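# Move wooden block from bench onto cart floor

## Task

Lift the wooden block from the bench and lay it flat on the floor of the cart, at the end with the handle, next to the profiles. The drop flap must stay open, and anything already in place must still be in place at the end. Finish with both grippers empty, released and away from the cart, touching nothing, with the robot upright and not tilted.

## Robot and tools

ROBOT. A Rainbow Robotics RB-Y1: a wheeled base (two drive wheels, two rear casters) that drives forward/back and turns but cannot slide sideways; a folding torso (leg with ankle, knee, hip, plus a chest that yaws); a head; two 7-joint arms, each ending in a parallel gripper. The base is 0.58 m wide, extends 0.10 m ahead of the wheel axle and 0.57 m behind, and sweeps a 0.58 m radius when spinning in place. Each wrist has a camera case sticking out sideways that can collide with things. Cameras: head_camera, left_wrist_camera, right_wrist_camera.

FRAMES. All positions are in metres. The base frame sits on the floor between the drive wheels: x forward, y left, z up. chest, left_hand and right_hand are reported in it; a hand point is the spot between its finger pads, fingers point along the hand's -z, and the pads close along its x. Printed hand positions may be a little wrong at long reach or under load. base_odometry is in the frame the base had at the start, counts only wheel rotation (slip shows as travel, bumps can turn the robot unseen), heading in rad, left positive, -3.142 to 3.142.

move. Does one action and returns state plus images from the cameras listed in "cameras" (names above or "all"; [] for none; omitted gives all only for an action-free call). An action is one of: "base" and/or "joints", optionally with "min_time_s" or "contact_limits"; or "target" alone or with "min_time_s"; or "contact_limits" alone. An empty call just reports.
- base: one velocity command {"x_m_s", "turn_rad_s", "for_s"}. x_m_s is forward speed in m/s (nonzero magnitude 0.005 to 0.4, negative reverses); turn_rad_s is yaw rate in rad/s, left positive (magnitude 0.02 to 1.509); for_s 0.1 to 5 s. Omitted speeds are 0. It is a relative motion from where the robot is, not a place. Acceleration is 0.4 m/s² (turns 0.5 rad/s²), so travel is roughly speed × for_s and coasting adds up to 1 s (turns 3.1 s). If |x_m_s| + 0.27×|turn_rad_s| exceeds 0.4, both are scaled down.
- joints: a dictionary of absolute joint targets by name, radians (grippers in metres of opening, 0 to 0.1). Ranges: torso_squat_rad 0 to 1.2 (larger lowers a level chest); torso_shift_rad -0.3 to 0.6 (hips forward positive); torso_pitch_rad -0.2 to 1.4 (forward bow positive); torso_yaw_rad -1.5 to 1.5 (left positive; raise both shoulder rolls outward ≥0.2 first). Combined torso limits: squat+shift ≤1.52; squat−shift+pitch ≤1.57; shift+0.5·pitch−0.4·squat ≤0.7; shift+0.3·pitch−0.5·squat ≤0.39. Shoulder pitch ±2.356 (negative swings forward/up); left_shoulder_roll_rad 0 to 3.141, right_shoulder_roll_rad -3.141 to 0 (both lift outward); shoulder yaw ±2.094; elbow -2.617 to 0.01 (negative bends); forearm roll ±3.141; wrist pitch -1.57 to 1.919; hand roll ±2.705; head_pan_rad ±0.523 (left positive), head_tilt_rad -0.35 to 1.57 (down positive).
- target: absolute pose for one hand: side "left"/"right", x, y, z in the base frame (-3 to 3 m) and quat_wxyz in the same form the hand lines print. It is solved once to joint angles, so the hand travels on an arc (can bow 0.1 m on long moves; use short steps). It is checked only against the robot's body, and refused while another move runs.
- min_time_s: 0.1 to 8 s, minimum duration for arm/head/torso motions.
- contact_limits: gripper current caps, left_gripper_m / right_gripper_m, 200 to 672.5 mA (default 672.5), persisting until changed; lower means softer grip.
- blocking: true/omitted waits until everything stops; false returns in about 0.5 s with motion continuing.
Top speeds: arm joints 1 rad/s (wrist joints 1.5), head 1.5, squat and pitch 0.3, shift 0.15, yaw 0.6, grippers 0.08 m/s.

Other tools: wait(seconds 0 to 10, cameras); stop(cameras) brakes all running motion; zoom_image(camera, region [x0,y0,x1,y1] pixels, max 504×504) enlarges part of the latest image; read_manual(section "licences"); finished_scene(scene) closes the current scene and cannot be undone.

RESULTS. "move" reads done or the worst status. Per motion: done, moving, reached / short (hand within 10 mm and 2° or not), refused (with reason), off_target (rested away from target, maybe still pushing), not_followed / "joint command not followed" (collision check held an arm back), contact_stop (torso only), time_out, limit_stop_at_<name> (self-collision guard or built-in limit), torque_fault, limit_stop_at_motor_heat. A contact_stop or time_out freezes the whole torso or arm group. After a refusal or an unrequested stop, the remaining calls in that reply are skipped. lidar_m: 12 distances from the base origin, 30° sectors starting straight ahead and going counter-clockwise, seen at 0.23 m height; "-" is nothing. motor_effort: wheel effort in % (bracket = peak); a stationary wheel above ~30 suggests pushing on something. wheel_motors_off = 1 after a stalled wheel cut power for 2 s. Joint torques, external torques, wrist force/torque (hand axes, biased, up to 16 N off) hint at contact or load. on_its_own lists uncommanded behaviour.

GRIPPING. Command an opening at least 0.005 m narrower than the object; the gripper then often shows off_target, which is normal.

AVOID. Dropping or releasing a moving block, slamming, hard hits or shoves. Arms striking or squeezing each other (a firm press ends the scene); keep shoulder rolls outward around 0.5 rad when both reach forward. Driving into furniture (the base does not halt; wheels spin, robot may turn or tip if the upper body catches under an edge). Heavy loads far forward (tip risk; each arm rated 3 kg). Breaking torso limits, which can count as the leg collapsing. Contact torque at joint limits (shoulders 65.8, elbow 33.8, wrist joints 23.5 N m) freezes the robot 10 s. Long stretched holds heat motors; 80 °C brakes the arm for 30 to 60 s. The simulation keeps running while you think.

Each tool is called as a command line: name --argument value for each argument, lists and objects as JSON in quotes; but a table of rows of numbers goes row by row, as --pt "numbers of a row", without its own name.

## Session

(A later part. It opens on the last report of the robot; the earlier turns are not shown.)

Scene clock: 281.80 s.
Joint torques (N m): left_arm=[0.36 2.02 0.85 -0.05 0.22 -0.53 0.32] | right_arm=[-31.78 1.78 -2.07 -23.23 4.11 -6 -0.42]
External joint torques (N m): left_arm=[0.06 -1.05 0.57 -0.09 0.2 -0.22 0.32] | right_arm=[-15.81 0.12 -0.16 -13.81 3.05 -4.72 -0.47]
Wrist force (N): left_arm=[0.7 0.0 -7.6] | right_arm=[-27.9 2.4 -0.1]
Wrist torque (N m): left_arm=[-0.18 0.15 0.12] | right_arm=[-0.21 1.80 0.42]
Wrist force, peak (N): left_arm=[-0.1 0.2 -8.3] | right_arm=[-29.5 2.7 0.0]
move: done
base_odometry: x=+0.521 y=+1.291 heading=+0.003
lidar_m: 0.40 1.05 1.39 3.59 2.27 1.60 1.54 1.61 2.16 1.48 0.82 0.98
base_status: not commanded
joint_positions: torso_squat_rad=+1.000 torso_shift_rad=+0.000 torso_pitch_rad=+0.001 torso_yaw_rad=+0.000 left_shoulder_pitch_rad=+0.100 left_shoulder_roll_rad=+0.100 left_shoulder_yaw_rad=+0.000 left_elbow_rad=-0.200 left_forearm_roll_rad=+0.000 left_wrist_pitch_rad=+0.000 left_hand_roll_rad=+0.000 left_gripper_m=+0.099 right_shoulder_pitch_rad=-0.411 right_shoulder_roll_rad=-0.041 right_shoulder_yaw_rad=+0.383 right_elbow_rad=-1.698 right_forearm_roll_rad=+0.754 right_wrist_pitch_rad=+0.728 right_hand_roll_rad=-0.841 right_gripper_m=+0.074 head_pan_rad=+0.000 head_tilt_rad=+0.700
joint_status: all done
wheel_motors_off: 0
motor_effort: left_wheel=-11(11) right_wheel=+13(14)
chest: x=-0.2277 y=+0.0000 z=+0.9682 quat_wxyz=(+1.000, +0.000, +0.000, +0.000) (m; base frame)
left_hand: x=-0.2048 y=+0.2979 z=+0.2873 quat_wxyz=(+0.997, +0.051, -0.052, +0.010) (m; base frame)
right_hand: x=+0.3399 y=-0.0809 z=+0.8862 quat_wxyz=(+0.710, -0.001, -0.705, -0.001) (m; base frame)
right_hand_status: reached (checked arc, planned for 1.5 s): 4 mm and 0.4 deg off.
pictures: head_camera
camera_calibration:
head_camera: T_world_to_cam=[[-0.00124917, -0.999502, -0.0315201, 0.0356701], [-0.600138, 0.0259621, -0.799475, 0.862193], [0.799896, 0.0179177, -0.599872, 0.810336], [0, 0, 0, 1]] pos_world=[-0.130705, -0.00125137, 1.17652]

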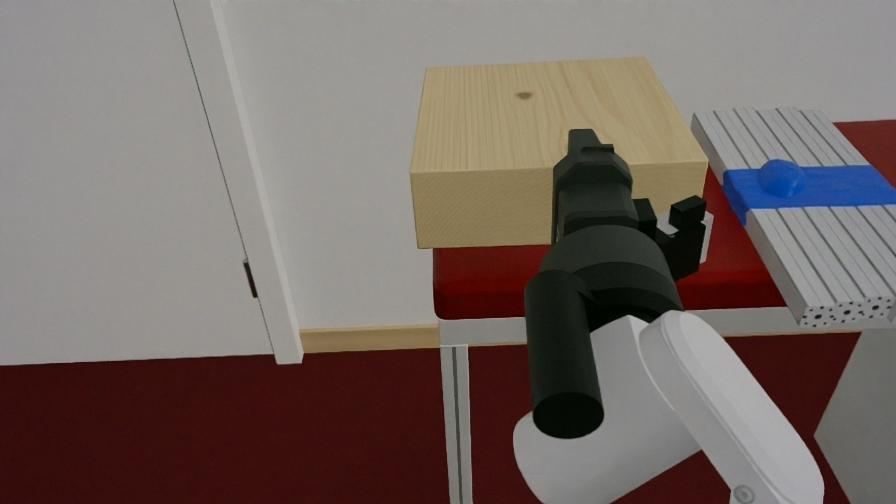

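move --base '{"x_m_s": -0.12, "for_s": 1.0}'

move --base '{"turn_rad_s": 0.5, "for_s": 3.136}'

move --base '{"x_m_s": -0.3, "for_s": 4.3}' --joints '{"head_pan_rad": -0.52, "head_tilt_rad": 0.7}' --cameras '["head_camera"]'

Scene clock: 284.77 s.
Joint torques (N m): left_arm=[-0.55 2.19 0.6 0.18 0.21 -0.67 0.28] | right_arm=[-30.93 2.26 -2.87 -22.92 4.27 -6.12 -0.34]
External joint torques (N m): left_arm=[-0.86 -0.88 0.32 0.13 0.2 -0.35 0.28] | right_arm=[-14.96 0.6 -0.95 -13.5 3.21 -4.85 -0.39]
Wrist force (N): left_arm=[0.6 0.3 -7.2] | right_arm=[-28.8 2.3 -0.4]
Wrist torque (N m): left_arm=[-0.23 0.18 0.10] | right_arm=[-0.33 1.83 0.45]
Wrist force, peak (N): left_arm=[0.6 0.5 -8.6] | right_arm=[-30.0 2.4 0.8]
move: done
base_odometry: x=+0.401 y=+1.291 heading=+0.005
lidar_m: 0.51 1.15 1.56 4.00 2.10 1.48 1.42 1.48 2.00 1.59 0.88 1.00
base_status: done (sent for 1 of 1 s)
joint_positions: torso_squat_rad=+1.000 torso_shift_rad=+0.000 torso_pitch_rad=+0.001 torso_yaw_rad=+0.000 left_shoulder_pitch_rad=+0.100 left_shoulder_roll_rad=+0.100 left_shoulder_yaw_rad=+0.000 left_elbow_rad=-0.200 left_forearm_roll_rad=+0.000 left_wrist_pitch_rad=+0.000 left_hand_roll_rad=+0.000 left_gripper_m=+0.099 right_shoulder_pitch_rad=-0.411 right_shoulder_roll_rad=-0.042 right_shoulder_yaw_rad=+0.383 right_elbow_rad=-1.698 right_forearm_roll_rad=+0.754 right_wrist_pitch_rad=+0.728 right_hand_roll_rad=-0.841 right_gripper_m=+0.074 head_pan_rad=+0.000 head_tilt_rad=+0.700
joint_status: not commanded
wheel_motors_off: 0
motor_effort: left_wheel=+15(38) right_wheel=-25(38)
chest: x=-0.2276 y=+0.0000 z=+0.9682 quat_wxyz=(+1.000, +0.000, +0.000, +0.000) (m; base frame)
left_hand: x=-0.2049 y=+0.2979 z=+0.2873 quat_wxyz=(+0.997, +0.051, -0.052, +0.010) (m; base frame)
right_hand: x=+0.3400 y=-0.0809 z=+0.8863 quat_wxyz=(+0.710, -0.001, -0.705, +0.000) (m; base frame)
pictures: none

Scene clock: 289.23 s.
Joint torques (N m): left_arm=[-0.07 2.02 0.89 0.15 0.22 -0.56 0.26] | right_arm=[-30.74 2.55 -2.96 -22.61 4.23 -5.94 -0.45]
External joint torques (N m): left_arm=[-0.38 -1.05 0.61 0.1 0.2 -0.24 0.26] | right_arm=[-14.76 0.89 -1.05 -13.19 3.17 -4.66 -0.5]
Wrist force (N): left_arm=[0.3 0.0 -7.1] | right_arm=[-27.5 2.3 -0.5]
Wrist torque (N m): left_arm=[-0.22 0.13 0.11] | right_arm=[-0.27 1.85 0.43]
Wrist force, peak (N): left_arm=[1.1 0.2 -8.7] | right_arm=[-28.9 3.3 -0.4]
move: done
base_odometry: x=+0.401 y=+1.291 heading=+1.571
lidar_m: 4.11 2.09 1.49 1.42 1.47 1.97 1.57 0.91 1.01 0.54 1.16 1.56
base_status: done (sent for 3.13 of 3.13 s)
joint_positions: torso_squat_rad=+1.000 torso_shift_rad=+0.000 torso_pitch_rad=+0.001 torso_yaw_rad=+0.000 left_shoulder_pitch_rad=+0.100 left_shoulder_roll_rad=+0.100 left_shoulder_yaw_rad=+0.000 left_elbow_rad=-0.200 left_forearm_roll_rad=+0.000 left_wrist_pitch_rad=+0.000 left_hand_roll_rad=+0.000 left_gripper_m=+0.099 right_shoulder_pitch_rad=-0.411 right_shoulder_roll_rad=-0.042 right_shoulder_yaw_rad=+0.383 right_elbow_rad=-1.698 right_forearm_roll_rad=+0.754 right_wrist_pitch_rad=+0.728 right_hand_roll_rad=-0.841 right_gripper_m=+0.074 head_pan_rad=+0.000 head_tilt_rad=+0.700
joint_status: not commanded
wheel_motors_off: 0
motor_effort: left_wheel=+5(45) right_wheel=+16(39)
chest: x=-0.2276 y=+0.0000 z=+0.9682 quat_wxyz=(+1.000, +0.000, +0.000, +0.000) (m; base frame)
left_hand: x=-0.2049 y=+0.2979 z=+0.2873 quat_wxyz=(+0.997, +0.051, -0.052, +0.010) (m; base frame)
right_hand: x=+0.3400 y=-0.0809 z=+0.8863 quat_wxyz=(+0.710, -0.001, -0.705, +0.000) (m; base frame)
pictures: none

Scene clock: 294.63 s.
Joint torques (N m): left_arm=[-0.52 1.94 0.8 0.01 0.18 -0.6 0.3] | right_arm=[-30.81 2.8 -2.94 -22.59 4.46 -5.96 -0.44]
External joint torques (N m): left_arm=[-0.83 -1.13 0.52 -0.04 0.17 -0.29 0.31] | right_arm=[-14.84 1.14 -1.02 -13.17 3.4 -4.66 -0.49]
Wrist force (N): left_arm=[0.8 0.3 -8.3] | right_arm=[-28.6 3.5 0.2]
Wrist torque (N m): left_arm=[-0.21 0.25 0.08] | right_arm=[-0.13 1.70 0.44]
Wrist force, peak (N): left_arm=[0.7 0.4 -8.8] | right_arm=[-29.3 2.6 0.9]
move: done
base_odometry: x=+0.403 y=+0.000 heading=+1.573
lidar_m: 4.22 2.03 1.46 1.39 1.45 1.95 5.10 0.57 0.44 0.86 0.71 0.76
base_status: done (sent for 4.3 of 4.3 s)
joint_positions: torso_squat_rad=+1.000 torso_shift_rad=+0.000 torso_pitch_rad=+0.001 torso_yaw_rad=+0.000 left_shoulder_pitch_rad=+0.100 left_shoulder_roll_rad=+0.100 left_shoulder_yaw_rad=+0.000 left_elbow_rad=-0.200 left_forearm_roll_rad=+0.000 left_wrist_pitch_rad=+0.000 left_hand_roll_rad=+0.000 left_gripper_m=+0.099 right_shoulder_pitch_rad=-0.411 right_shoulder_roll_rad=-0.042 right_shoulder_yaw_rad=+0.383 right_elbow_rad=-1.698 right_forearm_roll_rad=+0.754 right_wrist_pitch_rad=+0.728 right_hand_roll_rad=-0.841 right_gripper_m=+0.074 head_pan_rad=-0.520 head_tilt_rad=+0.700
joint_status: all done
wheel_motors_off: 0
motor_effort: left_wheel=+20(37) right_wheel=-18(39)
chest: x=-0.2277 y=+0.0000 z=+0.9682 quat_wxyz=(+1.000, +0.000, +0.000, +0.000) (m; base frame)
left_hand: x=-0.2049 y=+0.2979 z=+0.2873 quat_wxyz=(+0.997, +0.051, -0.052, +0.010) (m; base frame)
right_hand: x=+0.3399 y=-0.0809 z=+0.8864 quat_wxyz=(+0.710, -0.001, -0.705, +0.000) (m; base frame)
pictures: head_camera
camera_calibration:
head_camera: T_world_to_cam=[[-0.497758, -0.866755, -0.0311932, -0.0667886], [-0.50799, 0.320501, -0.799516, 0.881183], [0.702982, -0.382119, -0.599835, 0.790365], [0, 0, 0, 1]] pos_world=[-0.141224, -0.0382952, 1.17652]

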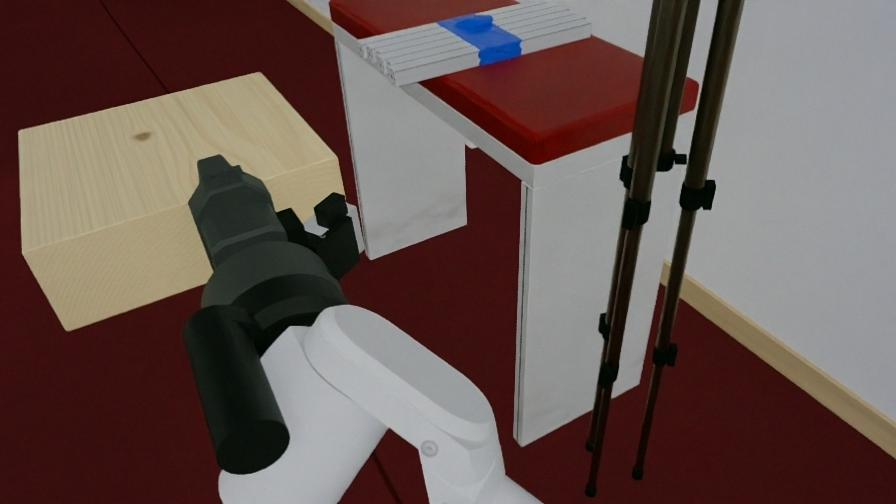

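move --base '{"turn_rad_s": 0.15, "for_s": 0.3}'

move --base '{"x_m_s": -0.2, "for_s": 3.5}'

move --base '{"turn_rad_s": -0.15, "for_s": 0.3}' --cameras '["head_camera"]'

Scene clock: 299.87 s.
Joint torques (N m): left_arm=[-0.11 1.99 0.59 0.2 0.29 -0.62 0.26] | right_arm=[-30.63 2.53 -3.07 -22.59 4.47 -5.82 -0.42]
External joint torques (N m): left_arm=[-0.41 -1.09 0.32 0.15 0.28 -0.31 0.26] | right_arm=[-14.65 0.87 -1.16 -13.16 3.41 -4.59 -0.47]
Wrist force (N): left_arm=[-0.1 0.5 -8.2] | right_arm=[-27.5 2.0 -0.6]
Wrist torque (N m): left_arm=[-0.22 0.10 0.07] | right_arm=[-0.28 1.85 0.43]
Wrist force, peak (N): left_arm=[0.6 -0.1 -8.6] | right_arm=[-28.5 3.0 0.0]
move: done
base_odometry: x=+0.403 y=+0.000 heading=+1.616
lidar_m: 5.03 1.95 1.44 1.38 1.46 2.02 1.37 0.54 0.43 0.99 0.70 1.40
base_status: done (sent for 0.3 of 0.3 s)
joint_positions: torso_squat_rad=+1.000 torso_shift_rad=+0.000 torso_pitch_rad=+0.001 torso_yaw_rad=+0.000 left_shoulder_pitch_rad=+0.100 left_shoulder_roll_rad=+0.100 left_shoulder_yaw_rad=+0.000 left_elbow_rad=-0.200 left_forearm_roll_rad=+0.000 left_wrist_pitch_rad=+0.000 left_hand_roll_rad=+0.000 left_gripper_m=+0.099 right_shoulder_pitch_rad=-0.411 right_shoulder_roll_rad=-0.042 right_shoulder_yaw_rad=+0.383 right_elbow_rad=-1.698 right_forearm_roll_rad=+0.754 right_wrist_pitch_rad=+0.728 right_hand_roll_rad=-0.841 right_gripper_m=+0.074 head_pan_rad=-0.520 head_tilt_rad=+0.700
joint_status: not commanded
wheel_motors_off: 0
motor_effort: left_wheel=-13(45) right_wheel=+26(48)
chest: x=-0.2277 y=+0.0000 z=+0.9682 quat_wxyz=(+1.000, +0.000, +0.000, +0.000) (m; base frame)
left_hand: x=-0.2049 y=+0.2979 z=+0.2873 quat_wxyz=(+0.997, +0.051, -0.052, +0.010) (m; base frame)
right_hand: x=+0.3399 y=-0.0809 z=+0.8864 quat_wxyz=(+0.710, -0.001, -0.705, +0.000) (m; base frame)
pictures: none

Scene clock: 304.20 s.
Joint torques (N m): left_arm=[-0.5 1.88 1.05 0.22 0.33 -0.65 0.23] | right_arm=[-30.21 2.74 -3.62 -22.64 4.4 -5.95 -0.37]
External joint torques (N m): left_arm=[-0.8 -1.19 0.77 0.17 0.32 -0.33 0.23] | right_arm=[-14.23 1.08 -1.7 -13.21 3.34 -4.71 -0.42]
Wrist force (N): left_arm=[0.0 0.8 -8.1] | right_arm=[-27.2 2.7 0.3]
Wrist torque (N m): left_arm=[-0.27 0.13 0.12] | right_arm=[-0.18 1.79 0.47]
Wrist force, peak (N): left_arm=[-0.2 0.3 -8.6] | right_arm=[-29.4 3.5 -0.6]
move: done
base_odometry: x=+0.435 y=-0.699 heading=+1.617
lidar_m: 5.02 1.95 1.45 1.40 1.46 2.04 4.14 0.51 0.38 0.37 0.38 0.54
base_status: done (sent for 3.5 of 3.5 s)
joint_positions: torso_squat_rad=+1.000 torso_shift_rad=+0.000 torso_pitch_rad=+0.001 torso_yaw_rad=+0.000 left_shoulder_pitch_rad=+0.100 left_shoulder_roll_rad=+0.100 left_shoulder_yaw_rad=+0.000 left_elbow_rad=-0.200 left_forearm_roll_rad=+0.000 left_wrist_pitch_rad=+0.000 left_hand_roll_rad=+0.000 left_gripper_m=+0.099 right_shoulder_pitch_rad=-0.411 right_shoulder_roll_rad=-0.042 right_shoulder_yaw_rad=+0.383 right_elbow_rad=-1.698 right_forearm_roll_rad=+0.754 right_wrist_pitch_rad=+0.728 right_hand_roll_rad=-0.841 right_gripper_m=+0.074 head_pan_rad=-0.520 head_tilt_rad=+0.700
joint_status: not commanded
wheel_motors_off: 0
motor_effort: left_wheel=+13(36) right_wheel=-14(42)
chest: x=-0.2276 y=+0.0000 z=+0.9682 quat_wxyz=(+1.000, +0.000, +0.000, +0.000) (m; base frame)
left_hand: x=-0.2049 y=+0.2979 z=+0.2873 quat_wxyz=(+0.997, +0.051, -0.052, +0.010) (m; base frame)
right_hand: x=+0.3400 y=-0.0809 z=+0.8863 quat_wxyz=(+0.710, -0.001, -0.705, +0.000) (m; base frame)
pictures: none

Scene clock: 305.20 s.
Joint torques (N m): left_arm=[-0.22 2.09 0.87 0.06 0.26 -0.64 0.23] | right_arm=[-30.53 2.92 -3.15 -22.64 4.3 -6.2 -0.37]
External joint torques (N m): left_arm=[-0.53 -0.97 0.59 0.01 0.25 -0.32 0.23] | right_arm=[-14.56 1.26 -1.24 -13.22 3.24 -4.87 -0.42]
Wrist force (N): left_arm=[0.7 0.1 -7.1] | right_arm=[-27.7 1.8 -0.2]
Wrist torque (N m): left_arm=[-0.19 0.19 0.09] | right_arm=[-0.43 1.77 0.42]
Wrist force, peak (N): left_arm=[0.3 1.0 -8.3] | right_arm=[-28.6 1.7 -1.2]
move: done
base_odometry: x=+0.435 y=-0.699 heading=+1.574
lidar_m: 2.05 2.03 1.48 1.40 1.44 1.96 4.91 0.54 0.38 0.37 0.36 0.51
base_status: done (sent for 0.3 of 0.3 s)
joint_positions: torso_squat_rad=+1.000 torso_shift_rad=+0.000 torso_pitch_rad=+0.001 torso_yaw_rad=+0.000 left_shoulder_pitch_rad=+0.100 left_shoulder_roll_rad=+0.100 left_shoulder_yaw_rad=+0.000 left_elbow_rad=-0.200 left_forearm_roll_rad=+0.000 left_wrist_pitch_rad=+0.000 left_hand_roll_rad=+0.000 left_gripper_m=+0.099 right_shoulder_pitch_rad=-0.411 right_shoulder_roll_rad=-0.042 right_shoulder_yaw_rad=+0.383 right_elbow_rad=-1.698 right_forearm_roll_rad=+0.754 right_wrist_pitch_rad=+0.728 right_hand_roll_rad=-0.841 right_gripper_m=+0.074 head_pan_rad=-0.520 head_tilt_rad=+0.700
joint_status: not commanded
wheel_motors_off: 0
motor_effort: left_wheel=+26(40) right_wheel=-14(37)
chest: x=-0.2276 y=+0.0000 z=+0.9682 quat_wxyz=(+1.000, +0.000, +0.000, +0.000) (m; base frame)
left_hand: x=-0.2049 y=+0.2979 z=+0.2873 quat_wxyz=(+0.997, +0.051, -0.052, +0.010) (m; base frame)
right_hand: x=+0.3400 y=-0.0809 z=+0.8863 quat_wxyz=(+0.710, -0.001, -0.705, +0.000) (m; base frame)
pictures: head_camera
camera_calibration:
head_camera: T_world_to_cam=[[-0.497819, -0.866722, -0.0311401, -0.0668083], [-0.507968, 0.320487, -0.799535, 0.881259], [0.702955, -0.382206, -0.599811, 0.79026], [0, 0, 0, 1]] pos_world=[-0.141124, -0.038295, 1.17652]

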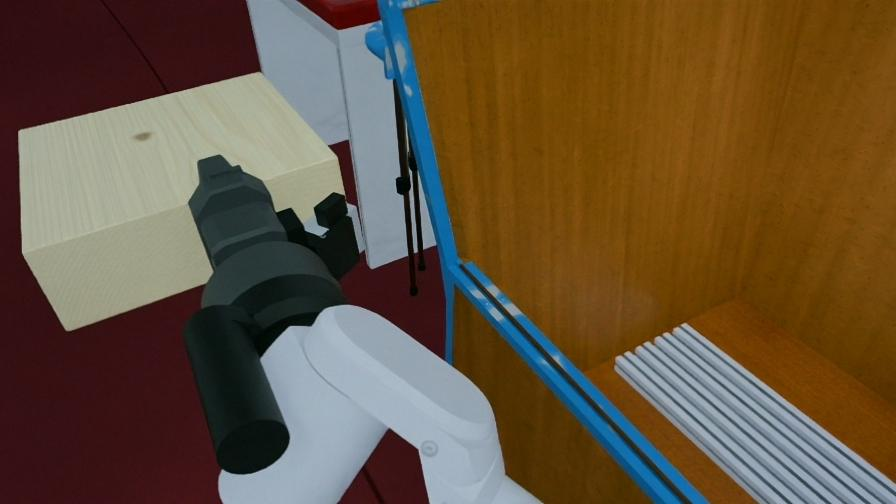

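move --joints '{"torso_squat_rad": 0.15, "torso_pitch_rad": 0.3}'

move --target '{"side": "right", "x": 0.2, "y": -0.3, "z": 0.98, "quat_wxyz": [0.906, 0, -0.4226, 0]}' --min_time_s 3

move --target '{"side": "right", "x": 0.2, "y": -0.53, "z": 0.9, "quat_wxyz": [0.906, 0, -0.4226, 0]}' --min_time_s 3 --cameras '["head_camera", "right_wrist_camera"]'

Scene clock: 319.67 s.
Joint torques (N m): left_arm=[7.8 2 0.85 3.4 0.22 0.01 0.27] | right_arm=[-25.96 3.56 -2.08 -23.25 4.44 -5.88 -0.33]
External joint torques (N m): left_arm=[-0.85 -1.14 0.53 0.16 0.21 -0.27 0.26] | right_arm=[-14.07 0.94 -1.51 -13.32 3.39 -4.66 -0.38]
Motor temperatures (°C): left_arm=[30 28 31 35 34 32 37] | right_arm=[36 30 32 35 36 38 34]
Wrist force (N): left_arm=[2.3 0.3 -7.5] | right_arm=[-26.2 2.5 -8.2]
Wrist torque (N m): left_arm=[-0.18 0.28 0.08] | right_arm=[-0.34 1.72 0.43]
Wrist force, peak (N): left_arm=[0.5 0.8 -8.5] | right_arm=[-29.0 2.8 -0.4]
move: done
base_odometry: x=+0.435 y=-0.699 heading=+1.574
lidar_m: 2.03 2.05 1.47 1.40 1.46 1.97 4.90 0.54 0.38 0.37 0.37 0.52
base_status: not commanded
joint_positions: torso_squat_rad=+0.150 torso_shift_rad=+0.000 torso_pitch_rad=+0.301 torso_yaw_rad=+0.000 left_shoulder_pitch_rad=+0.100 left_shoulder_roll_rad=+0.100 left_shoulder_yaw_rad=+0.000 left_elbow_rad=-0.200 left_forearm_roll_rad=+0.000 left_wrist_pitch_rad=+0.000 left_hand_roll_rad=+0.000 left_gripper_m=+0.099 right_shoulder_pitch_rad=-0.411 right_shoulder_roll_rad=-0.042 right_shoulder_yaw_rad=+0.383 right_elbow_rad=-1.698 right_forearm_roll_rad=+0.754 right_wrist_pitch_rad=+0.728 right_hand_roll_rad=-0.841 right_gripper_m=+0.074 head_pan_rad=-0.520 head_tilt_rad=+0.700
joint_status: all done
wheel_motors_off: 0
motor_effort: left_wheel=+25(26) right_wheel=-10(15)
chest: x=-0.1359 y=+0.0001 z=+1.2681 quat_wxyz=(+0.989, +0.000, +0.150, +0.000) (m; base frame)
left_hand: x=-0.3156 y=+0.2979 z=+0.6110 quat_wxyz=(+0.994, +0.052, +0.098, +0.002) (m; base frame)
right_hand: x=+0.3821 y=-0.0808 z=+1.0221 quat_wxyz=(+0.807, -0.001, -0.591, +0.000) (m; base frame)
pictures: none

Scene clock: 323.00 s.
Joint torques (N m): left_arm=[7.8 2.16 0.88 3.27 0.18 0.01 0.27] | right_arm=[-7.36 -8.34 -11.16 -19.99 1.75 -6.34 -0.11]
External joint torques (N m): left_arm=[-0.85 -0.98 0.56 0.02 0.18 -0.27 0.25] | right_arm=[-6.51 -1.85 -6.2 -11.32 1.06 -5.01 -0.15]
Wrist force (N): left_arm=[2.5 0.0 -7.7] | right_arm=[-21.1 3.2 -17.8]
Wrist torque (N m): left_arm=[-0.18 0.33 0.07] | right_arm=[-0.53 1.37 0.31]
Wrist force, peak (N): left_arm=[2.6 0.0 -8.3] | right_arm=[-23.4 2.0 -16.0]
move: done
base_odometry: x=+0.435 y=-0.699 heading=+1.574
lidar_m: 2.06 2.05 1.47 1.41 1.45 1.96 4.91 0.53 0.39 0.37 0.38 0.52
base_status: not commanded
joint_positions: torso_squat_rad=+0.150 torso_shift_rad=+0.000 torso_pitch_rad=+0.301 torso_yaw_rad=+0.000 left_shoulder_pitch_rad=+0.100 left_shoulder_roll_rad=+0.100 left_shoulder_yaw_rad=+0.000 left_elbow_rad=-0.200 left_forearm_roll_rad=+0.000 left_wrist_pitch_rad=+0.000 left_hand_roll_rad=+0.000 left_gripper_m=+0.099 right_shoulder_pitch_rad=+0.287 right_shoulder_roll_rad=-0.565 right_shoulder_yaw_rad=+0.040 right_elbow_rad=-2.332 right_forearm_roll_rad=-0.144 right_wrist_pitch_rad=+0.834 right_hand_roll_rad=-0.448 right_gripper_m=+0.074 head_pan_rad=-0.520 head_tilt_rad=+0.700
joint_status: all done
wheel_motors_off: 0
motor_effort: left_wheel=+25(26) right_wheel=-11(15)
chest: x=-0.1360 y=+0.0000 z=+1.2682 quat_wxyz=(+0.989, +0.000, +0.150, +0.000) (m; base frame)
left_hand: x=-0.3156 y=+0.2979 z=+0.6110 quat_wxyz=(+0.994, +0.052, +0.098, +0.002) (m; base frame)
right_hand: x=+0.1988 y=-0.3002 z=+0.9786 quat_wxyz=(+0.908, -0.003, -0.419, -0.003) (m; base frame)
right_hand_status: reached (checked arc, planned for 3.0 s): 2 mm and 0.6 deg off.
pictures: none

Scene clock: 326.33 s.
Joint torques (N m): left_arm=[7.91 2.02 0.96 3.44 0.25 -0.02 0.18] | right_arm=[-10.72 -24.8 -14.39 -1.87 -0.9 -6.33 -0.1]
External joint torques (N m): left_arm=[-0.73 -1.13 0.64 0.19 0.24 -0.3 0.17] | right_arm=[-8.11 -7.21 -6.72 -1.42 -0.92 -4.97 -0.14]
Wrist force (N): left_arm=[2.5 0.3 -8.0] | right_arm=[-20.8 2.5 -17.7]
Wrist torque (N m): left_arm=[-0.21 0.26 0.06] | right_arm=[-0.53 1.39 0.31]
Wrist force, peak (N): left_arm=[2.3 -0.5 -8.5] | right_arm=[-20.2 0.9 -19.6]
move: done
base_odometry: x=+0.435 y=-0.699 heading=+1.574
lidar_m: 2.05 2.05 1.47 1.41 1.46 1.95 4.91 0.54 0.38 0.37 0.37 0.52
base_status: not commanded
joint_positions: torso_squat_rad=+0.150 torso_shift_rad=+0.000 torso_pitch_rad=+0.301 torso_yaw_rad=+0.000 left_shoulder_pitch_rad=+0.100 left_shoulder_roll_rad=+0.100 left_shoulder_yaw_rad=+0.000 left_elbow_rad=-0.200 left_forearm_roll_rad=+0.000 left_wrist_pitch_rad=+0.000 left_hand_roll_rad=+0.000 left_gripper_m=+0.099 right_shoulder_pitch_rad=+0.108 right_shoulder_roll_rad=-1.257 right_shoulder_yaw_rad=+0.435 right_elbow_rad=-1.385 right_forearm_roll_rad=-0.852 right_wrist_pitch_rad=-0.185 right_hand_roll_rad=-0.425 right_gripper_m=+0.074 head_pan_rad=-0.520 head_tilt_rad=+0.700
joint_status: all done
wheel_motors_off: 0
motor_effort: left_wheel=+25(26) right_wheel=-12(14)
chest: x=-0.1360 y=-0.0001 z=+1.2682 quat_wxyz=(+0.989, +0.000, +0.150, +0.000) (m; base frame)
left_hand: x=-0.3156 y=+0.2980 z=+0.6111 quat_wxyz=(+0.994, +0.052, +0.098, +0.002) (m; base frame)
right_hand: x=+0.1977 y=-0.5302 z=+0.8983 quat_wxyz=(+0.907, -0.002, -0.421, -0.001) (m; base frame)
right_hand_status: reached (checked arc, planned for 3.0 s): 3 mm and 0.4 deg off.
pictures: head_camera, right_wrist_camera
camera_calibration:
head_camera: T_world_to_cam=[[-0.48472, -0.866794, 0.117112, -0.198228], [-0.721668, 0.320677, -0.613483, 0.902669], [0.494208, -0.381884, -0.780976, 1.10712], [0, 0, 0, 1]] pos_world=[0.00819221, -0.0384954, 1.44162]
right_wrist_camera: T_world_to_cam=[[-0.625907, -0.0277757, -0.779403, 0.807991], [-0.407918, 0.863426, 0.296813, 0.298885], [0.664712, 0.50371, -0.551755, 0.703443], [0, 0, 0, 1]] pos_world=[0.160061, -0.589954, 0.929166]

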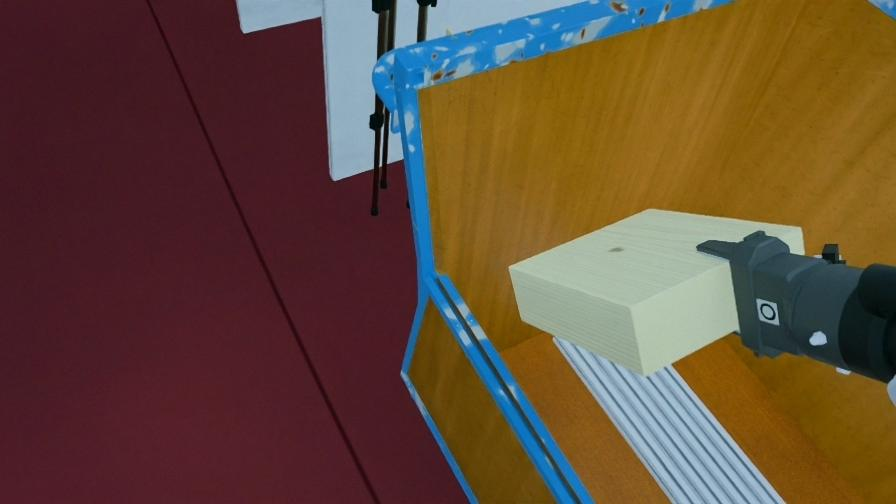

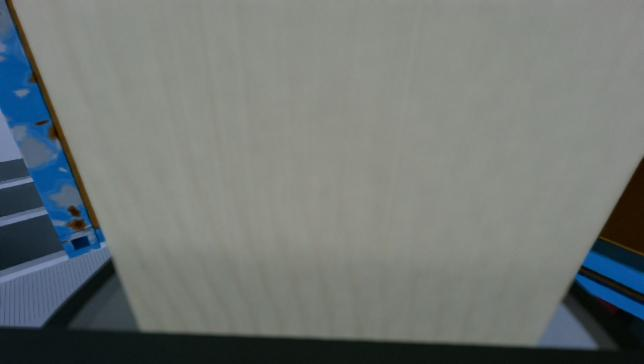

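move --target '{"side": "right", "x": 0.24, "y": -0.53, "z": 0.9, "quat_wxyz": [0.8922, 0.0734, -0.4162, -0.1573]}' --min_time_s 2

move --joints '{"torso_squat_rad": 0.8, "head_tilt_rad": 0.75}' --cameras '["head_camera", "right_wrist_camera"]'

Scene clock: 333.63 s.
Joint torques (N m): left_arm=[7.62 1.88 0.95 3.4 0.26 -0.03 0.32] | right_arm=[-14.91 -28.32 -13.88 -0.41 -1.07 -6.63 -0.69]
External joint torques (N m): left_arm=[-1.02 -1.27 0.63 0.16 0.25 -0.31 0.31] | right_arm=[-9.9 -9.03 -6.36 -0.65 -1.09 -5.29 -0.73]
Wrist force (N): left_arm=[2.5 0.5 -8.1] | right_arm=[-19.9 -4.4 -17.5]
Wrist torque (N m): left_arm=[-0.18 0.33 0.03] | right_arm=[-1.01 1.30 0.29]
Wrist force, peak (N): left_arm=[2.5 0.1 -8.6] | right_arm=[-21.5 2.7 -17.9]
move: done
base_odometry: x=+0.435 y=-0.699 heading=+1.574
lidar_m: 2.06 2.04 1.47 1.40 1.46 1.97 4.92 0.54 0.39 0.37 0.37 0.50
base_status: not commanded
joint_positions: torso_squat_rad=+0.150 torso_shift_rad=+0.000 torso_pitch_rad=+0.301 torso_yaw_rad=+0.000 left_shoulder_pitch_rad=+0.100 left_shoulder_roll_rad=+0.100 left_shoulder_yaw_rad=+0.000 left_elbow_rad=-0.200 left_forearm_roll_rad=+0.000 left_wrist_pitch_rad=+0.000 left_hand_roll_rad=+0.000 left_gripper_m=+0.099 right_shoulder_pitch_rad=-0.117 right_shoulder_roll_rad=-1.292 right_shoulder_yaw_rad=+0.643 right_elbow_rad=-1.288 right_forearm_roll_rad=-0.973 right_wrist_pitch_rad=-0.187 right_hand_roll_rad=-0.755 right_gripper_m=+0.074 head_pan_rad=-0.520 head_tilt_rad=+0.700
joint_status: all done
wheel_motors_off: 0
motor_effort: left_wheel=+25(26) right_wheel=-13(13)
chest: x=-0.1360 y=-0.0001 z=+1.2682 quat_wxyz=(+0.989, +0.000, +0.150, +0.000) (m; base frame)
left_hand: x=-0.3156 y=+0.2980 z=+0.6111 quat_wxyz=(+0.994, +0.052, +0.098, +0.002) (m; base frame)
right_hand: x=+0.2376 y=-0.5297 z=+0.8979 quat_wxyz=(+0.893, +0.072, -0.414, -0.159) (m; base frame)
right_hand_status: reached (checked arc, planned for 2.0 s): 3 mm and 0.4 deg off.
pictures: none

Scene clock: 336.60 s.
Joint torques (N m): left_arm=[8.07 2.19 0.89 3.28 0.17 0.04 0.1] | right_arm=[-11.03 -11.27 -3.55 -12.34 3.94 -1.41 2.55]
External joint torques (N m): left_arm=[-0.52 -0.95 0.57 0.06 0.16 -0.24 0.09] | right_arm=[-5.93 8.12 4.02 -12.64 3.93 -0.05 2.51]
Wrist force (N): left_arm=[2.0 0.5 -7.7] | right_arm=[5.2 -22.5 11.2]
Wrist torque (N m): left_arm=[-0.22 0.25 0.04] | right_arm=[-0.26 -2.96 -3.04]
Wrist force, peak (N): left_arm=[2.2 1.0 -8.5] | right_arm=[5.5 -24.0 12.4]
move: done
base_odometry: x=+0.435 y=-0.699 heading=+1.573
lidar_m: 2.04 2.04 1.47 1.40 1.44 1.96 4.93 0.53 0.38 0.36 0.37 0.51
base_status: not commanded
joint_positions: torso_squat_rad=+0.800 torso_shift_rad=+0.000 torso_pitch_rad=+0.299 torso_yaw_rad=-0.001 left_shoulder_pitch_rad=+0.100 left_shoulder_roll_rad=+0.100 left_shoulder_yaw_rad=+0.000 left_elbow_rad=-0.200 left_forearm_roll_rad=+0.000 left_wrist_pitch_rad=+0.000 left_hand_roll_rad=+0.000 left_gripper_m=+0.099 right_shoulder_pitch_rad=-0.118 right_shoulder_roll_rad=-1.296 right_shoulder_yaw_rad=+0.640 right_elbow_rad=-1.285 right_forearm_roll_rad=-0.974 right_wrist_pitch_rad=-0.188 right_hand_roll_rad=-0.756 right_gripper_m=+0.076 head_pan_rad=-0.520 head_tilt_rad=+0.750
joint_status: all done
wheel_motors_off: 0
motor_effort: left_wheel=+18(26) right_wheel=+2(13)
chest: x=-0.1369 y=+0.0000 z=+1.0638 quat_wxyz=(+0.989, +0.000, +0.149, +0.000) (m; base frame)
left_hand: x=-0.3152 y=+0.2979 z=+0.4063 quat_wxyz=(+0.994, +0.052, +0.097, +0.002) (m; base frame)
right_hand: x=+0.2387 y=-0.5331 z=+0.6972 quat_wxyz=(+0.892, +0.069, -0.417, -0.159) (m; base frame)
pictures: head_camera, right_wrist_camera
camera_calibration:
head_camera: T_world_to_cam=[[-0.486718, -0.865654, 0.117256, -0.175097], [-0.743838, 0.340309, -0.575234, 0.727463], [0.45805, -0.367196, -0.809541, 0.981935], [0, 0, 0, 1]] pos_world=[0.00611607, -0.0385733, 1.23391]
right_wrist_camera: T_world_to_cam=[[-0.586771, 0.31364, -0.746545, 0.82649], [-0.216923, 0.827361, 0.518091, 0.158771], [0.780156, 0.465944, -0.417436, 0.425438], [0, 0, 0, 1]] pos_world=[0.187494, -0.588812, 0.712347]

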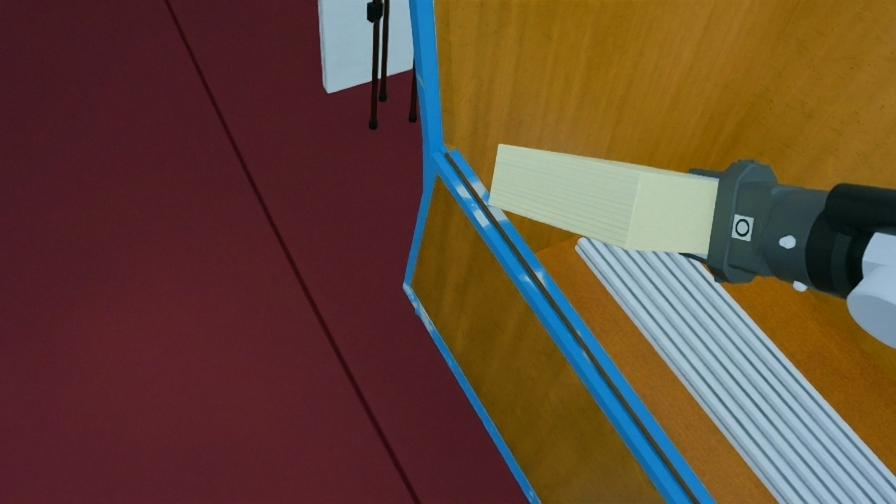

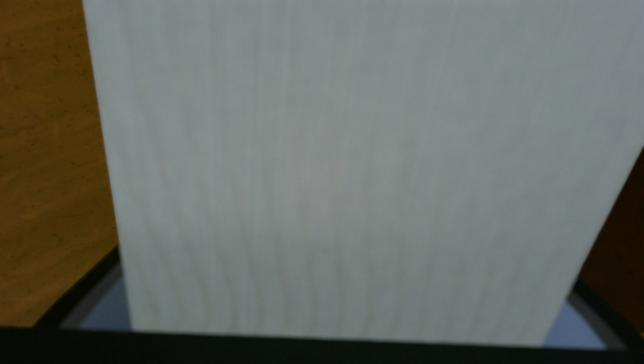

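move --joints '{"torso_squat_rad": 0.5}'

move --target '{"side": "right", "x": 0.24, "y": -0.552, "z": 0.82, "quat_wxyz": [0.8641, 0.1271, -0.4030, -0.2724]}' --min_time_s 2 --cameras '["head_camera", "right_wrist_camera"]'

Scene clock: 342.60 s.
Joint torques (N m): left_arm=[7.73 1.86 1.02 3.29 0.21 0.02 0.23] | right_arm=[-12.26 -25.32 -14.73 -1.02 -0.63 -6.4 -0.06]
External joint torques (N m): left_arm=[-0.91 -1.3 0.7 0.05 0.2 -0.26 0.22] | right_arm=[-7.21 -6.02 -7.2 -1.27 -0.65 -5.04 -0.1]
Wrist force (N): left_arm=[2.0 0.5 -7.4] | right_arm=[-20.2 -4.5 -17.7]
Wrist torque (N m): left_arm=[-0.27 0.28 0.06] | right_arm=[-0.99 1.27 0.28]
Wrist force, peak (N): left_arm=[2.7 0.5 -8.3] | right_arm=[-23.1 -5.2 -19.1]
move: done
base_odometry: x=+0.435 y=-0.699 heading=+1.574
lidar_m: 2.06 2.04 1.47 1.40 1.46 1.94 4.93 0.54 0.39 0.36 0.37 0.52
base_status: not commanded
joint_positions: torso_squat_rad=+0.500 torso_shift_rad=+0.000 torso_pitch_rad=+0.301 torso_yaw_rad=+0.000 left_shoulder_pitch_rad=+0.100 left_shoulder_roll_rad=+0.100 left_shoulder_yaw_rad=+0.000 left_elbow_rad=-0.200 left_forearm_roll_rad=+0.000 left_wrist_pitch_rad=+0.000 left_hand_roll_rad=+0.000 left_gripper_m=+0.099 right_shoulder_pitch_rad=-0.118 right_shoulder_roll_rad=-1.293 right_shoulder_yaw_rad=+0.643 right_elbow_rad=-1.288 right_forearm_roll_rad=-0.973 right_wrist_pitch_rad=-0.187 right_hand_roll_rad=-0.755 right_gripper_m=+0.074 head_pan_rad=-0.520 head_tilt_rad=+0.750
joint_status: all done
wheel_motors_off: 0
motor_effort: left_wheel=+25(25) right_wheel=-10(12)
chest: x=-0.1361 y=-0.0001 z=+1.1904 quat_wxyz=(+0.989, +0.000, +0.150, +0.000) (m; base frame)
left_hand: x=-0.3156 y=+0.2980 z=+0.5333 quat_wxyz=(+0.994, +0.052, +0.098, +0.002) (m; base frame)
right_hand: x=+0.2379 y=-0.5300 z=+0.8206 quat_wxyz=(+0.893, +0.071, -0.415, -0.159) (m; base frame)
pictures: none

Scene clock: 344.93 s.
Joint torques (N m): left_arm=[7.88 2.18 0.99 3.32 0.23 0.12 0.31] | right_arm=[-14.85 -31.21 -13.14 2.8 -1.13 -6.21 -0.13]
External joint torques (N m): left_arm=[-0.76 -0.98 0.67 0.08 0.23 -0.16 0.3] | right_arm=[-9.27 -10.69 -6.4 1.25 -1.03 -4.92 -0.17]
Wrist force (N): left_arm=[2.5 0.4 -7.4] | right_arm=[-17.7 -10.3 -17.3]
Wrist torque (N m): left_arm=[-0.21 0.34 0.06] | right_arm=[-1.14 1.28 -0.21]
Wrist force, peak (N): left_arm=[2.6 0.7 -8.6] | right_arm=[-20.6 -4.8 -17.9]
move: done
base_odometry: x=+0.435 y=-0.699 heading=+1.574
lidar_m: 2.05 2.04 1.47 1.40 1.46 1.96 4.93 0.54 0.39 0.36 0.37 0.52
base_status: not commanded
joint_positions: torso_squat_rad=+0.500 torso_shift_rad=+0.000 torso_pitch_rad=+0.301 torso_yaw_rad=+0.000 left_shoulder_pitch_rad=+0.100 left_shoulder_roll_rad=+0.100 left_shoulder_yaw_rad=+0.000 left_elbow_rad=-0.200 left_forearm_roll_rad=+0.000 left_wrist_pitch_rad=+0.000 left_hand_roll_rad=+0.000 left_gripper_m=+0.099 right_shoulder_pitch_rad=-0.238 right_shoulder_roll_rad=-1.329 right_shoulder_yaw_rad=+0.846 right_elbow_rad=-1.177 right_forearm_roll_rad=-0.992 right_wrist_pitch_rad=-0.292 right_hand_roll_rad=-1.106 right_gripper_m=+0.074 head_pan_rad=-0.520 head_tilt_rad=+0.750
joint_status: all done
wheel_motors_off: 0
motor_effort: left_wheel=+25(26) right_wheel=-11(12)
chest: x=-0.1361 y=-0.0002 z=+1.1904 quat_wxyz=(+0.989, +0.000, +0.150, +0.000) (m; base frame)
left_hand: x=-0.3156 y=+0.2980 z=+0.5333 quat_wxyz=(+0.994, +0.052, +0.098, +0.002) (m; base frame)
right_hand: x=+0.2375 y=-0.5513 z=+0.8181 quat_wxyz=(+0.864, +0.121, -0.403, -0.276) (m; base frame)
right_hand_status: reached (checked arc, planned for 2.0 s): 3 mm and 0.8 deg off.
pictures: head_camera, right_wrist_camera
camera_calibration:
head_camera: T_world_to_cam=[[-0.486057, -0.865986, 0.117546, -0.18996], [-0.744928, 0.340214, -0.573878, 0.799166], [0.456979, -0.366501, -0.810461, 1.08489], [0, 0, 0, 1]] pos_world=[0.00721643, -0.0387757, 1.36022]
right_wrist_camera: T_world_to_cam=[[-0.513751, 0.549129, -0.65918, 0.962847], [-0.0799138, 0.73436, 0.67404, -0.100521], [0.85421, 0.398966, -0.333395, 0.362043], [0, 0, 0, 1]] pos_world=[0.17737, -0.599352, 0.823148]

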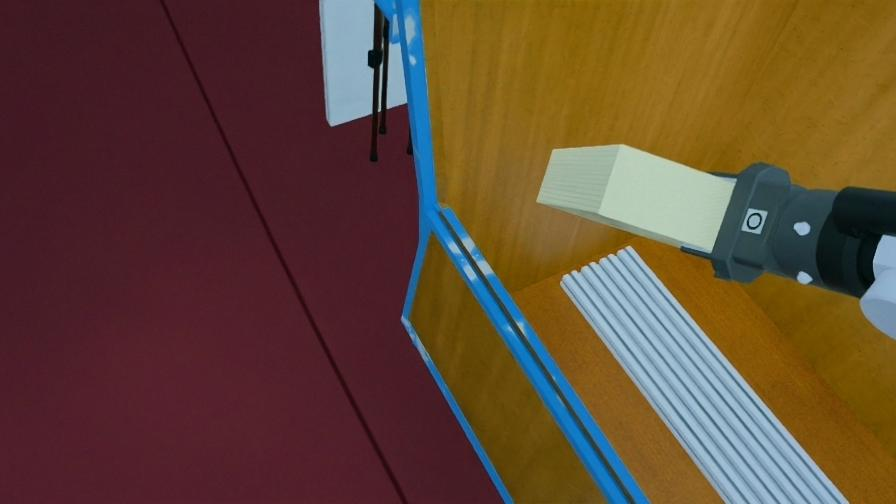

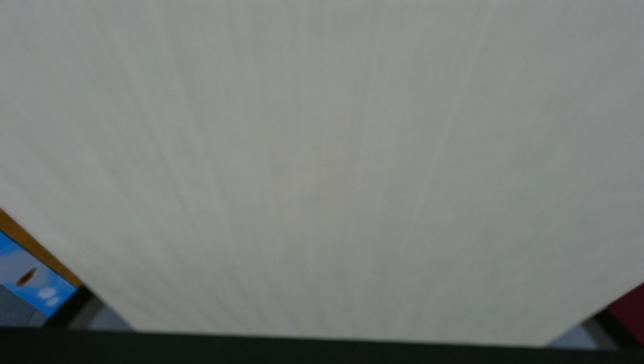

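move --joints '{"torso_squat_rad": 0.75}'

move --joints '{"torso_squat_rad": 0.95}' --cameras '["head_camera", "right_wrist_camera"]'

Scene clock: 350.70 s.
Joint torques (N m): left_arm=[7.69 2.14 0.95 3.33 0.12 -0.01 0.24] | right_arm=[-14.67 -30.68 -13.8 2.65 -1.13 -6.08 -0.15]
External joint torques (N m): left_arm=[-0.95 -1.02 0.63 0.09 0.11 -0.29 0.23] | right_arm=[-9.08 -10.16 -7.06 1.1 -1.02 -4.79 -0.18]
Wrist force (N): left_arm=[3.0 0.8 -8.4] | right_arm=[-17.2 -9.0 -17.9]
Wrist torque (N m): left_arm=[-0.27 0.37 0.09] | right_arm=[-0.95 1.27 -0.18]
Wrist force, peak (N): left_arm=[2.4 0.6 -8.7] | right_arm=[-19.1 -9.6 -17.7]
move: done
base_odometry: x=+0.435 y=-0.699 heading=+1.574
lidar_m: 2.08 2.04 1.47 1.41 1.45 1.96 4.92 0.52 0.39 0.37 0.37 0.50
base_status: not commanded
joint_positions: torso_squat_rad=+0.750 torso_shift_rad=+0.000 torso_pitch_rad=+0.301 torso_yaw_rad=+0.000 left_shoulder_pitch_rad=+0.100 left_shoulder_roll_rad=+0.100 left_shoulder_yaw_rad=+0.000 left_elbow_rad=-0.200 left_forearm_roll_rad=+0.000 left_wrist_pitch_rad=+0.000 left_hand_roll_rad=+0.000 left_gripper_m=+0.099 right_shoulder_pitch_rad=-0.238 right_shoulder_roll_rad=-1.329 right_shoulder_yaw_rad=+0.846 right_elbow_rad=-1.177 right_forearm_roll_rad=-0.992 right_wrist_pitch_rad=-0.292 right_hand_roll_rad=-1.106 right_gripper_m=+0.074 head_pan_rad=-0.520 head_tilt_rad=+0.750
joint_status: all done
wheel_motors_off: 0
motor_effort: left_wheel=+24(26) right_wheel=-13(14)
chest: x=-0.1362 y=-0.0002 z=+1.0883 quat_wxyz=(+0.989, +0.000, +0.150, +0.000) (m; base frame)
left_hand: x=-0.3156 y=+0.2980 z=+0.4312 quat_wxyz=(+0.994, +0.052, +0.098, +0.002) (m; base frame)
right_hand: x=+0.2375 y=-0.5514 z=+0.7161 quat_wxyz=(+0.864, +0.121, -0.403, -0.276) (m; base frame)
pictures: none

Scene clock: 352.13 s.
Joint torques (N m): left_arm=[7.71 2.28 1.17 3.32 0.16 0.04 0.23] | right_arm=[-14.08 -30.52 -13.75 2.82 -1.13 -6.07 -0.23]
External joint torques (N m): left_arm=[-0.93 -0.88 0.85 0.08 0.16 -0.24 0.22] | right_arm=[-8.49 -9.99 -7.01 1.27 -1.02 -4.78 -0.27]
Wrist force (N): left_arm=[2.3 0.0 -7.4] | right_arm=[-17.5 -9.1 -17.6]
Wrist torque (N m): left_arm=[-0.17 0.30 0.10] | right_arm=[-0.93 1.24 -0.19]
Wrist force, peak (N): left_arm=[2.3 0.5 -8.5] | right_arm=[-18.6 -10.2 -18.2]
move: done
base_odometry: x=+0.435 y=-0.699 heading=+1.574
lidar_m: 2.07 2.04 1.47 1.41 1.45 1.97 4.93 0.54 0.38 0.37 0.38 0.50
base_status: not commanded
joint_positions: torso_squat_rad=+0.950 torso_shift_rad=+0.000 torso_pitch_rad=+0.301 torso_yaw_rad=+0.000 left_shoulder_pitch_rad=+0.100 left_shoulder_roll_rad=+0.100 left_shoulder_yaw_rad=+0.000 left_elbow_rad=-0.200 left_forearm_roll_rad=+0.000 left_wrist_pitch_rad=+0.000 left_hand_roll_rad=+0.000 left_gripper_m=+0.099 right_shoulder_pitch_rad=-0.238 right_shoulder_roll_rad=-1.329 right_shoulder_yaw_rad=+0.846 right_elbow_rad=-1.177 right_forearm_roll_rad=-0.992 right_wrist_pitch_rad=-0.292 right_hand_roll_rad=-1.106 right_gripper_m=+0.074 head_pan_rad=-0.520 head_tilt_rad=+0.750
joint_status: all done
wheel_motors_off: 0
motor_effort: left_wheel=+24(25) right_wheel=-12(14)
chest: x=-0.1363 y=-0.0002 z=+0.9833 quat_wxyz=(+0.989, +0.000, +0.150, +0.000) (m; base frame)
left_hand: x=-0.3156 y=+0.2980 z=+0.3262 quat_wxyz=(+0.994, +0.052, +0.098, +0.002) (m; base frame)
right_hand: x=+0.2375 y=-0.5514 z=+0.6111 quat_wxyz=(+0.864, +0.121, -0.403, -0.276) (m; base frame)
pictures: head_camera, right_wrist_camera
camera_calibration:
head_camera: T_world_to_cam=[[-0.486122, -0.865984, 0.117287, -0.165414], [-0.744781, 0.340344, -0.573993, 0.680302], [0.457151, -0.366384, -0.810417, 0.91709], [0, 0, 0, 1]] pos_world=[0.00701634, -0.0387757, 1.15312]
right_wrist_camera: T_world_to_cam=[[-0.513587, 0.549125, -0.659311, 0.826381], [-0.0800753, 0.734366, 0.674013, 0.0391222], [0.854293, 0.398959, -0.33319, 0.29285], [0, 0, 0, 1]] pos_world=[0.177371, -0.599352, 0.616048]

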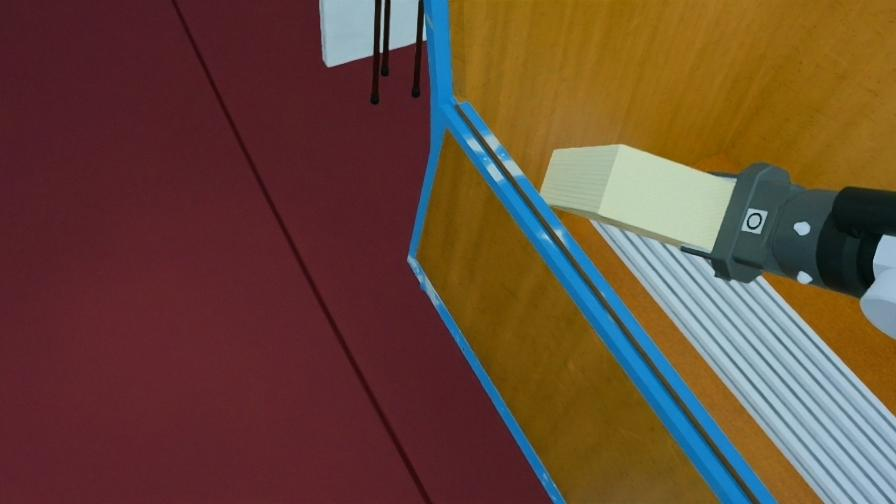

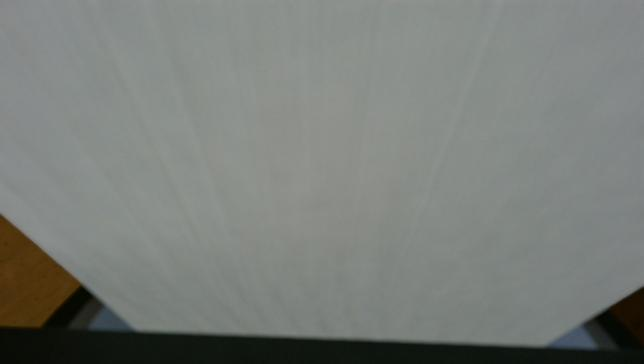

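move --joints '{"torso_squat_rad": 1.02}'

move --joints '{"torso_squat_rad": 1.045}' --cameras '["head_camera"]'

Scene clock: 353.87 s.
Joint torques (N m): left_arm=[7.83 1.76 0.91 3.36 0.2 -0.1 0.24] | right_arm=[-14.31 -30.16 -14.03 2.83 -1.17 -6.08 -0.21]
External joint torques (N m): left_arm=[-0.8 -1.4 0.59 0.12 0.19 -0.38 0.23] | right_arm=[-8.73 -9.63 -7.29 1.28 -1.06 -4.79 -0.24]
Wrist force (N): left_arm=[2.5 0.6 -7.8] | right_arm=[-17.2 -9.1 -17.6]
Wrist torque (N m): left_arm=[-0.24 0.31 0.07] | right_arm=[-0.90 1.30 -0.15]
Wrist force, peak (N): left_arm=[2.5 0.2 -8.4] | right_arm=[-19.4 -9.8 -17.9]
move: done
base_odometry: x=+0.435 y=-0.699 heading=+1.574
lidar_m: 2.06 2.03 1.47 1.41 1.46 1.96 4.92 0.53 0.38 0.36 0.38 0.51
base_status: not commanded
joint_positions: torso_squat_rad=+1.020 torso_shift_rad=+0.000 torso_pitch_rad=+0.301 torso_yaw_rad=+0.000 left_shoulder_pitch_rad=+0.100 left_shoulder_roll_rad=+0.100 left_shoulder_yaw_rad=+0.000 left_elbow_rad=-0.200 left_forearm_roll_rad=+0.000 left_wrist_pitch_rad=+0.000 left_hand_roll_rad=+0.000 left_gripper_m=+0.099 right_shoulder_pitch_rad=-0.238 right_shoulder_roll_rad=-1.329 right_shoulder_yaw_rad=+0.846 right_elbow_rad=-1.177 right_forearm_roll_rad=-0.992 right_wrist_pitch_rad=-0.292 right_hand_roll_rad=-1.106 right_gripper_m=+0.074 head_pan_rad=-0.520 head_tilt_rad=+0.750
joint_status: all done
wheel_motors_off: 0
motor_effort: left_wheel=+23(25) right_wheel=-12(14)
chest: x=-0.1363 y=-0.0002 z=+0.9424 quat_wxyz=(+0.989, +0.000, +0.150, +0.000) (m; base frame)
left_hand: x=-0.3156 y=+0.2980 z=+0.2853 quat_wxyz=(+0.994, +0.052, +0.098, +0.002) (m; base frame)
right_hand: x=+0.2375 y=-0.5514 z=+0.5703 quat_wxyz=(+0.864, +0.121, -0.403, -0.276) (m; base frame)
pictures: none

Scene clock: 354.57 s.
Joint torques (N m): left_arm=[7.6 2.11 0.92 3.38 0.31 0 0.4] | right_arm=[-13.93 -30.01 -14.21 2.78 -1.11 -6.09 -0.14]
External joint torques (N m): left_arm=[-1.04 -1.05 0.6 0.14 0.31 -0.28 0.39] | right_arm=[-8.35 -9.48 -7.47 1.22 -1 -4.8 -0.18]
Wrist force (N): left_arm=[2.8 0.4 -7.4] | right_arm=[-17.6 -8.5 -17.5]
Wrist torque (N m): left_arm=[-0.20 0.35 0.03] | right_arm=[-0.92 1.27 -0.18]
Wrist force, peak (N): left_arm=[3.3 1.0 -8.4] | right_arm=[-19.1 -9.4 -18.8]
move: done
base_odometry: x=+0.435 y=-0.699 heading=+1.574
lidar_m: 2.07 2.06 1.46 1.41 1.45 1.96 4.92 0.54 0.39 0.36 0.37 0.52
base_status: not commanded
joint_positions: torso_squat_rad=+1.045 torso_shift_rad=+0.000 torso_pitch_rad=+0.301 torso_yaw_rad=+0.000 left_shoulder_pitch_rad=+0.100 left_shoulder_roll_rad=+0.100 left_shoulder_yaw_rad=+0.000 left_elbow_rad=-0.200 left_forearm_roll_rad=+0.000 left_wrist_pitch_rad=+0.000 left_hand_roll_rad=+0.000 left_gripper_m=+0.099 right_shoulder_pitch_rad=-0.238 right_shoulder_roll_rad=-1.329 right_shoulder_yaw_rad=+0.846 right_elbow_rad=-1.177 right_forearm_roll_rad=-0.992 right_wrist_pitch_rad=-0.292 right_hand_roll_rad=-1.106 right_gripper_m=+0.074 head_pan_rad=-0.520 head_tilt_rad=+0.750
joint_status: all done
wheel_motors_off: 0
motor_effort: left_wheel=+24(25) right_wheel=-12(14)
chest: x=-0.1363 y=-0.0002 z=+0.9274 quat_wxyz=(+0.989, +0.000, +0.150, +0.000) (m; base frame)
left_hand: x=-0.3156 y=+0.2980 z=+0.2703 quat_wxyz=(+0.994, +0.052, +0.098, +0.002) (m; base frame)
right_hand: x=+0.2375 y=-0.5514 z=+0.5553 quat_wxyz=(+0.864, +0.121, -0.403, -0.276) (m; base frame)
pictures: head_camera
camera_calibration:
head_camera: T_world_to_cam=[[-0.486122, -0.865984, 0.117287, -0.158869], [-0.744781, 0.340344, -0.573993, 0.648274], [0.457151, -0.366384, -0.810417, 0.871869], [0, 0, 0, 1]] pos_world=[0.00701634, -0.0387757, 1.09732]

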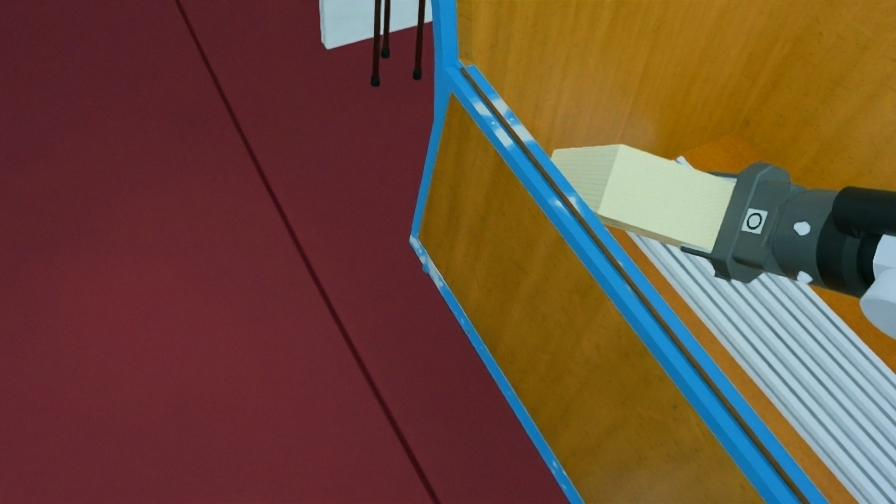

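move --joints '{"torso_squat_rad": 1.07}'

move --joints '{"torso_squat_rad": 1.09}'

Scene clock: 356.07 s.
Joint torques (N m): left_arm=[7.78 2.09 0.96 3.4 0.11 0 0.24] | right_arm=[-13.91 -29.91 -14.07 2.68 -1.11 -5.99 -0.22]
External joint torques (N m): left_arm=[-0.86 -1.07 0.64 0.16 0.1 -0.28 0.23] | right_arm=[-8.33 -9.38 -7.34 1.12 -1 -4.7 -0.25]
Wrist force (N): left_arm=[2.5 0.0 -7.7] | right_arm=[-17.4 -9.0 -17.4]
Wrist torque (N m): left_arm=[-0.15 0.32 0.06] | right_arm=[-0.87 1.29 -0.18]
Wrist force, peak (N): left_arm=[2.4 0.4 -8.8] | right_arm=[-18.9 -9.7 -18.2]
move: done
base_odometry: x=+0.435 y=-0.699 heading=+1.574
lidar_m: 2.06 2.03 1.47 1.40 1.45 1.97 4.92 0.54 0.39 0.36 0.38 0.50
base_status: not commanded
joint_positions: torso_squat_rad=+1.070 torso_shift_rad=+0.000 torso_pitch_rad=+0.301 torso_yaw_rad=+0.000 left_shoulder_pitch_rad=+0.100 left_shoulder_roll_rad=+0.100 left_shoulder_yaw_rad=+0.000 left_elbow_rad=-0.200 left_forearm_roll_rad=+0.000 left_wrist_pitch_rad=+0.000 left_hand_roll_rad=+0.000 left_gripper_m=+0.099 right_shoulder_pitch_rad=-0.238 right_shoulder_roll_rad=-1.329 right_shoulder_yaw_rad=+0.846 right_elbow_rad=-1.177 right_forearm_roll_rad=-0.992 right_wrist_pitch_rad=-0.292 right_hand_roll_rad=-1.106 right_gripper_m=+0.074 head_pan_rad=-0.520 head_tilt_rad=+0.750
joint_status: all done
wheel_motors_off: 0
motor_effort: left_wheel=+24(25) right_wheel=-13(13)
chest: x=-0.1363 y=-0.0002 z=+0.9122 quat_wxyz=(+0.989, +0.000, +0.150, +0.000) (m; base frame)
left_hand: x=-0.3156 y=+0.2980 z=+0.2551 quat_wxyz=(+0.994, +0.052, +0.098, +0.002) (m; base frame)
right_hand: x=+0.2375 y=-0.5514 z=+0.5400 quat_wxyz=(+0.864, +0.121, -0.403, -0.276) (m; base frame)
pictures: none

Scene clock: 356.73 s.
Joint torques (N m): left_arm=[7.79 1.94 0.91 3.27 0.12 0.01 0.23] | right_arm=[-14.07 -30.14 -14.42 2.6 -1.22 -6.19 -0.14]
External joint torques (N m): left_arm=[-0.84 -1.22 0.59 0.03 0.11 -0.27 0.22] | right_arm=[-8.48 -9.62 -7.69 1.04 -1.11 -4.9 -0.17]
Wrist force (N): left_arm=[2.4 0.6 -7.1] | right_arm=[-17.2 -9.4 -17.2]
Wrist torque (N m): left_arm=[-0.23 0.27 0.02] | right_arm=[-0.87 1.28 -0.17]
Wrist force, peak (N): left_arm=[3.4 0.6 -8.4] | right_arm=[-19.6 -9.6 -17.5]
move: done
base_odometry: x=+0.435 y=-0.699 heading=+1.574
lidar_m: 2.04 2.04 1.48 1.40 1.45 1.95 4.92 0.53 0.38 0.36 0.37 0.51
base_status: not commanded
joint_positions: torso_squat_rad=+1.090 torso_shift_rad=+0.000 torso_pitch_rad=+0.301 torso_yaw_rad=+0.000 left_shoulder_pitch_rad=+0.100 left_shoulder_roll_rad=+0.100 left_shoulder_yaw_rad=+0.000 left_elbow_rad=-0.200 left_forearm_roll_rad=+0.000 left_wrist_pitch_rad=+0.000 left_hand_roll_rad=+0.000 left_gripper_m=+0.099 right_shoulder_pitch_rad=-0.238 right_shoulder_roll_rad=-1.329 right_shoulder_yaw_rad=+0.846 right_elbow_rad=-1.177 right_forearm_roll_rad=-0.992 right_wrist_pitch_rad=-0.292 right_hand_roll_rad=-1.106 right_gripper_m=+0.074 head_pan_rad=-0.520 head_tilt_rad=+0.750
joint_status: all done
wheel_motors_off: 0
motor_effort: left_wheel=+23(25) right_wheel=-13(13)
chest: x=-0.1363 y=-0.0002 z=+0.8998 quat_wxyz=(+0.989, +0.000, +0.150, +0.000) (m; base frame)
left_hand: x=-0.3156 y=+0.2980 z=+0.2427 quat_wxyz=(+0.994, +0.052, +0.098, +0.002) (m; base frame)
right_hand: x=+0.2375 y=-0.5514 z=+0.5277 quat_wxyz=(+0.864, +0.121, -0.403, -0.276) (m; base frame)
pictures: none


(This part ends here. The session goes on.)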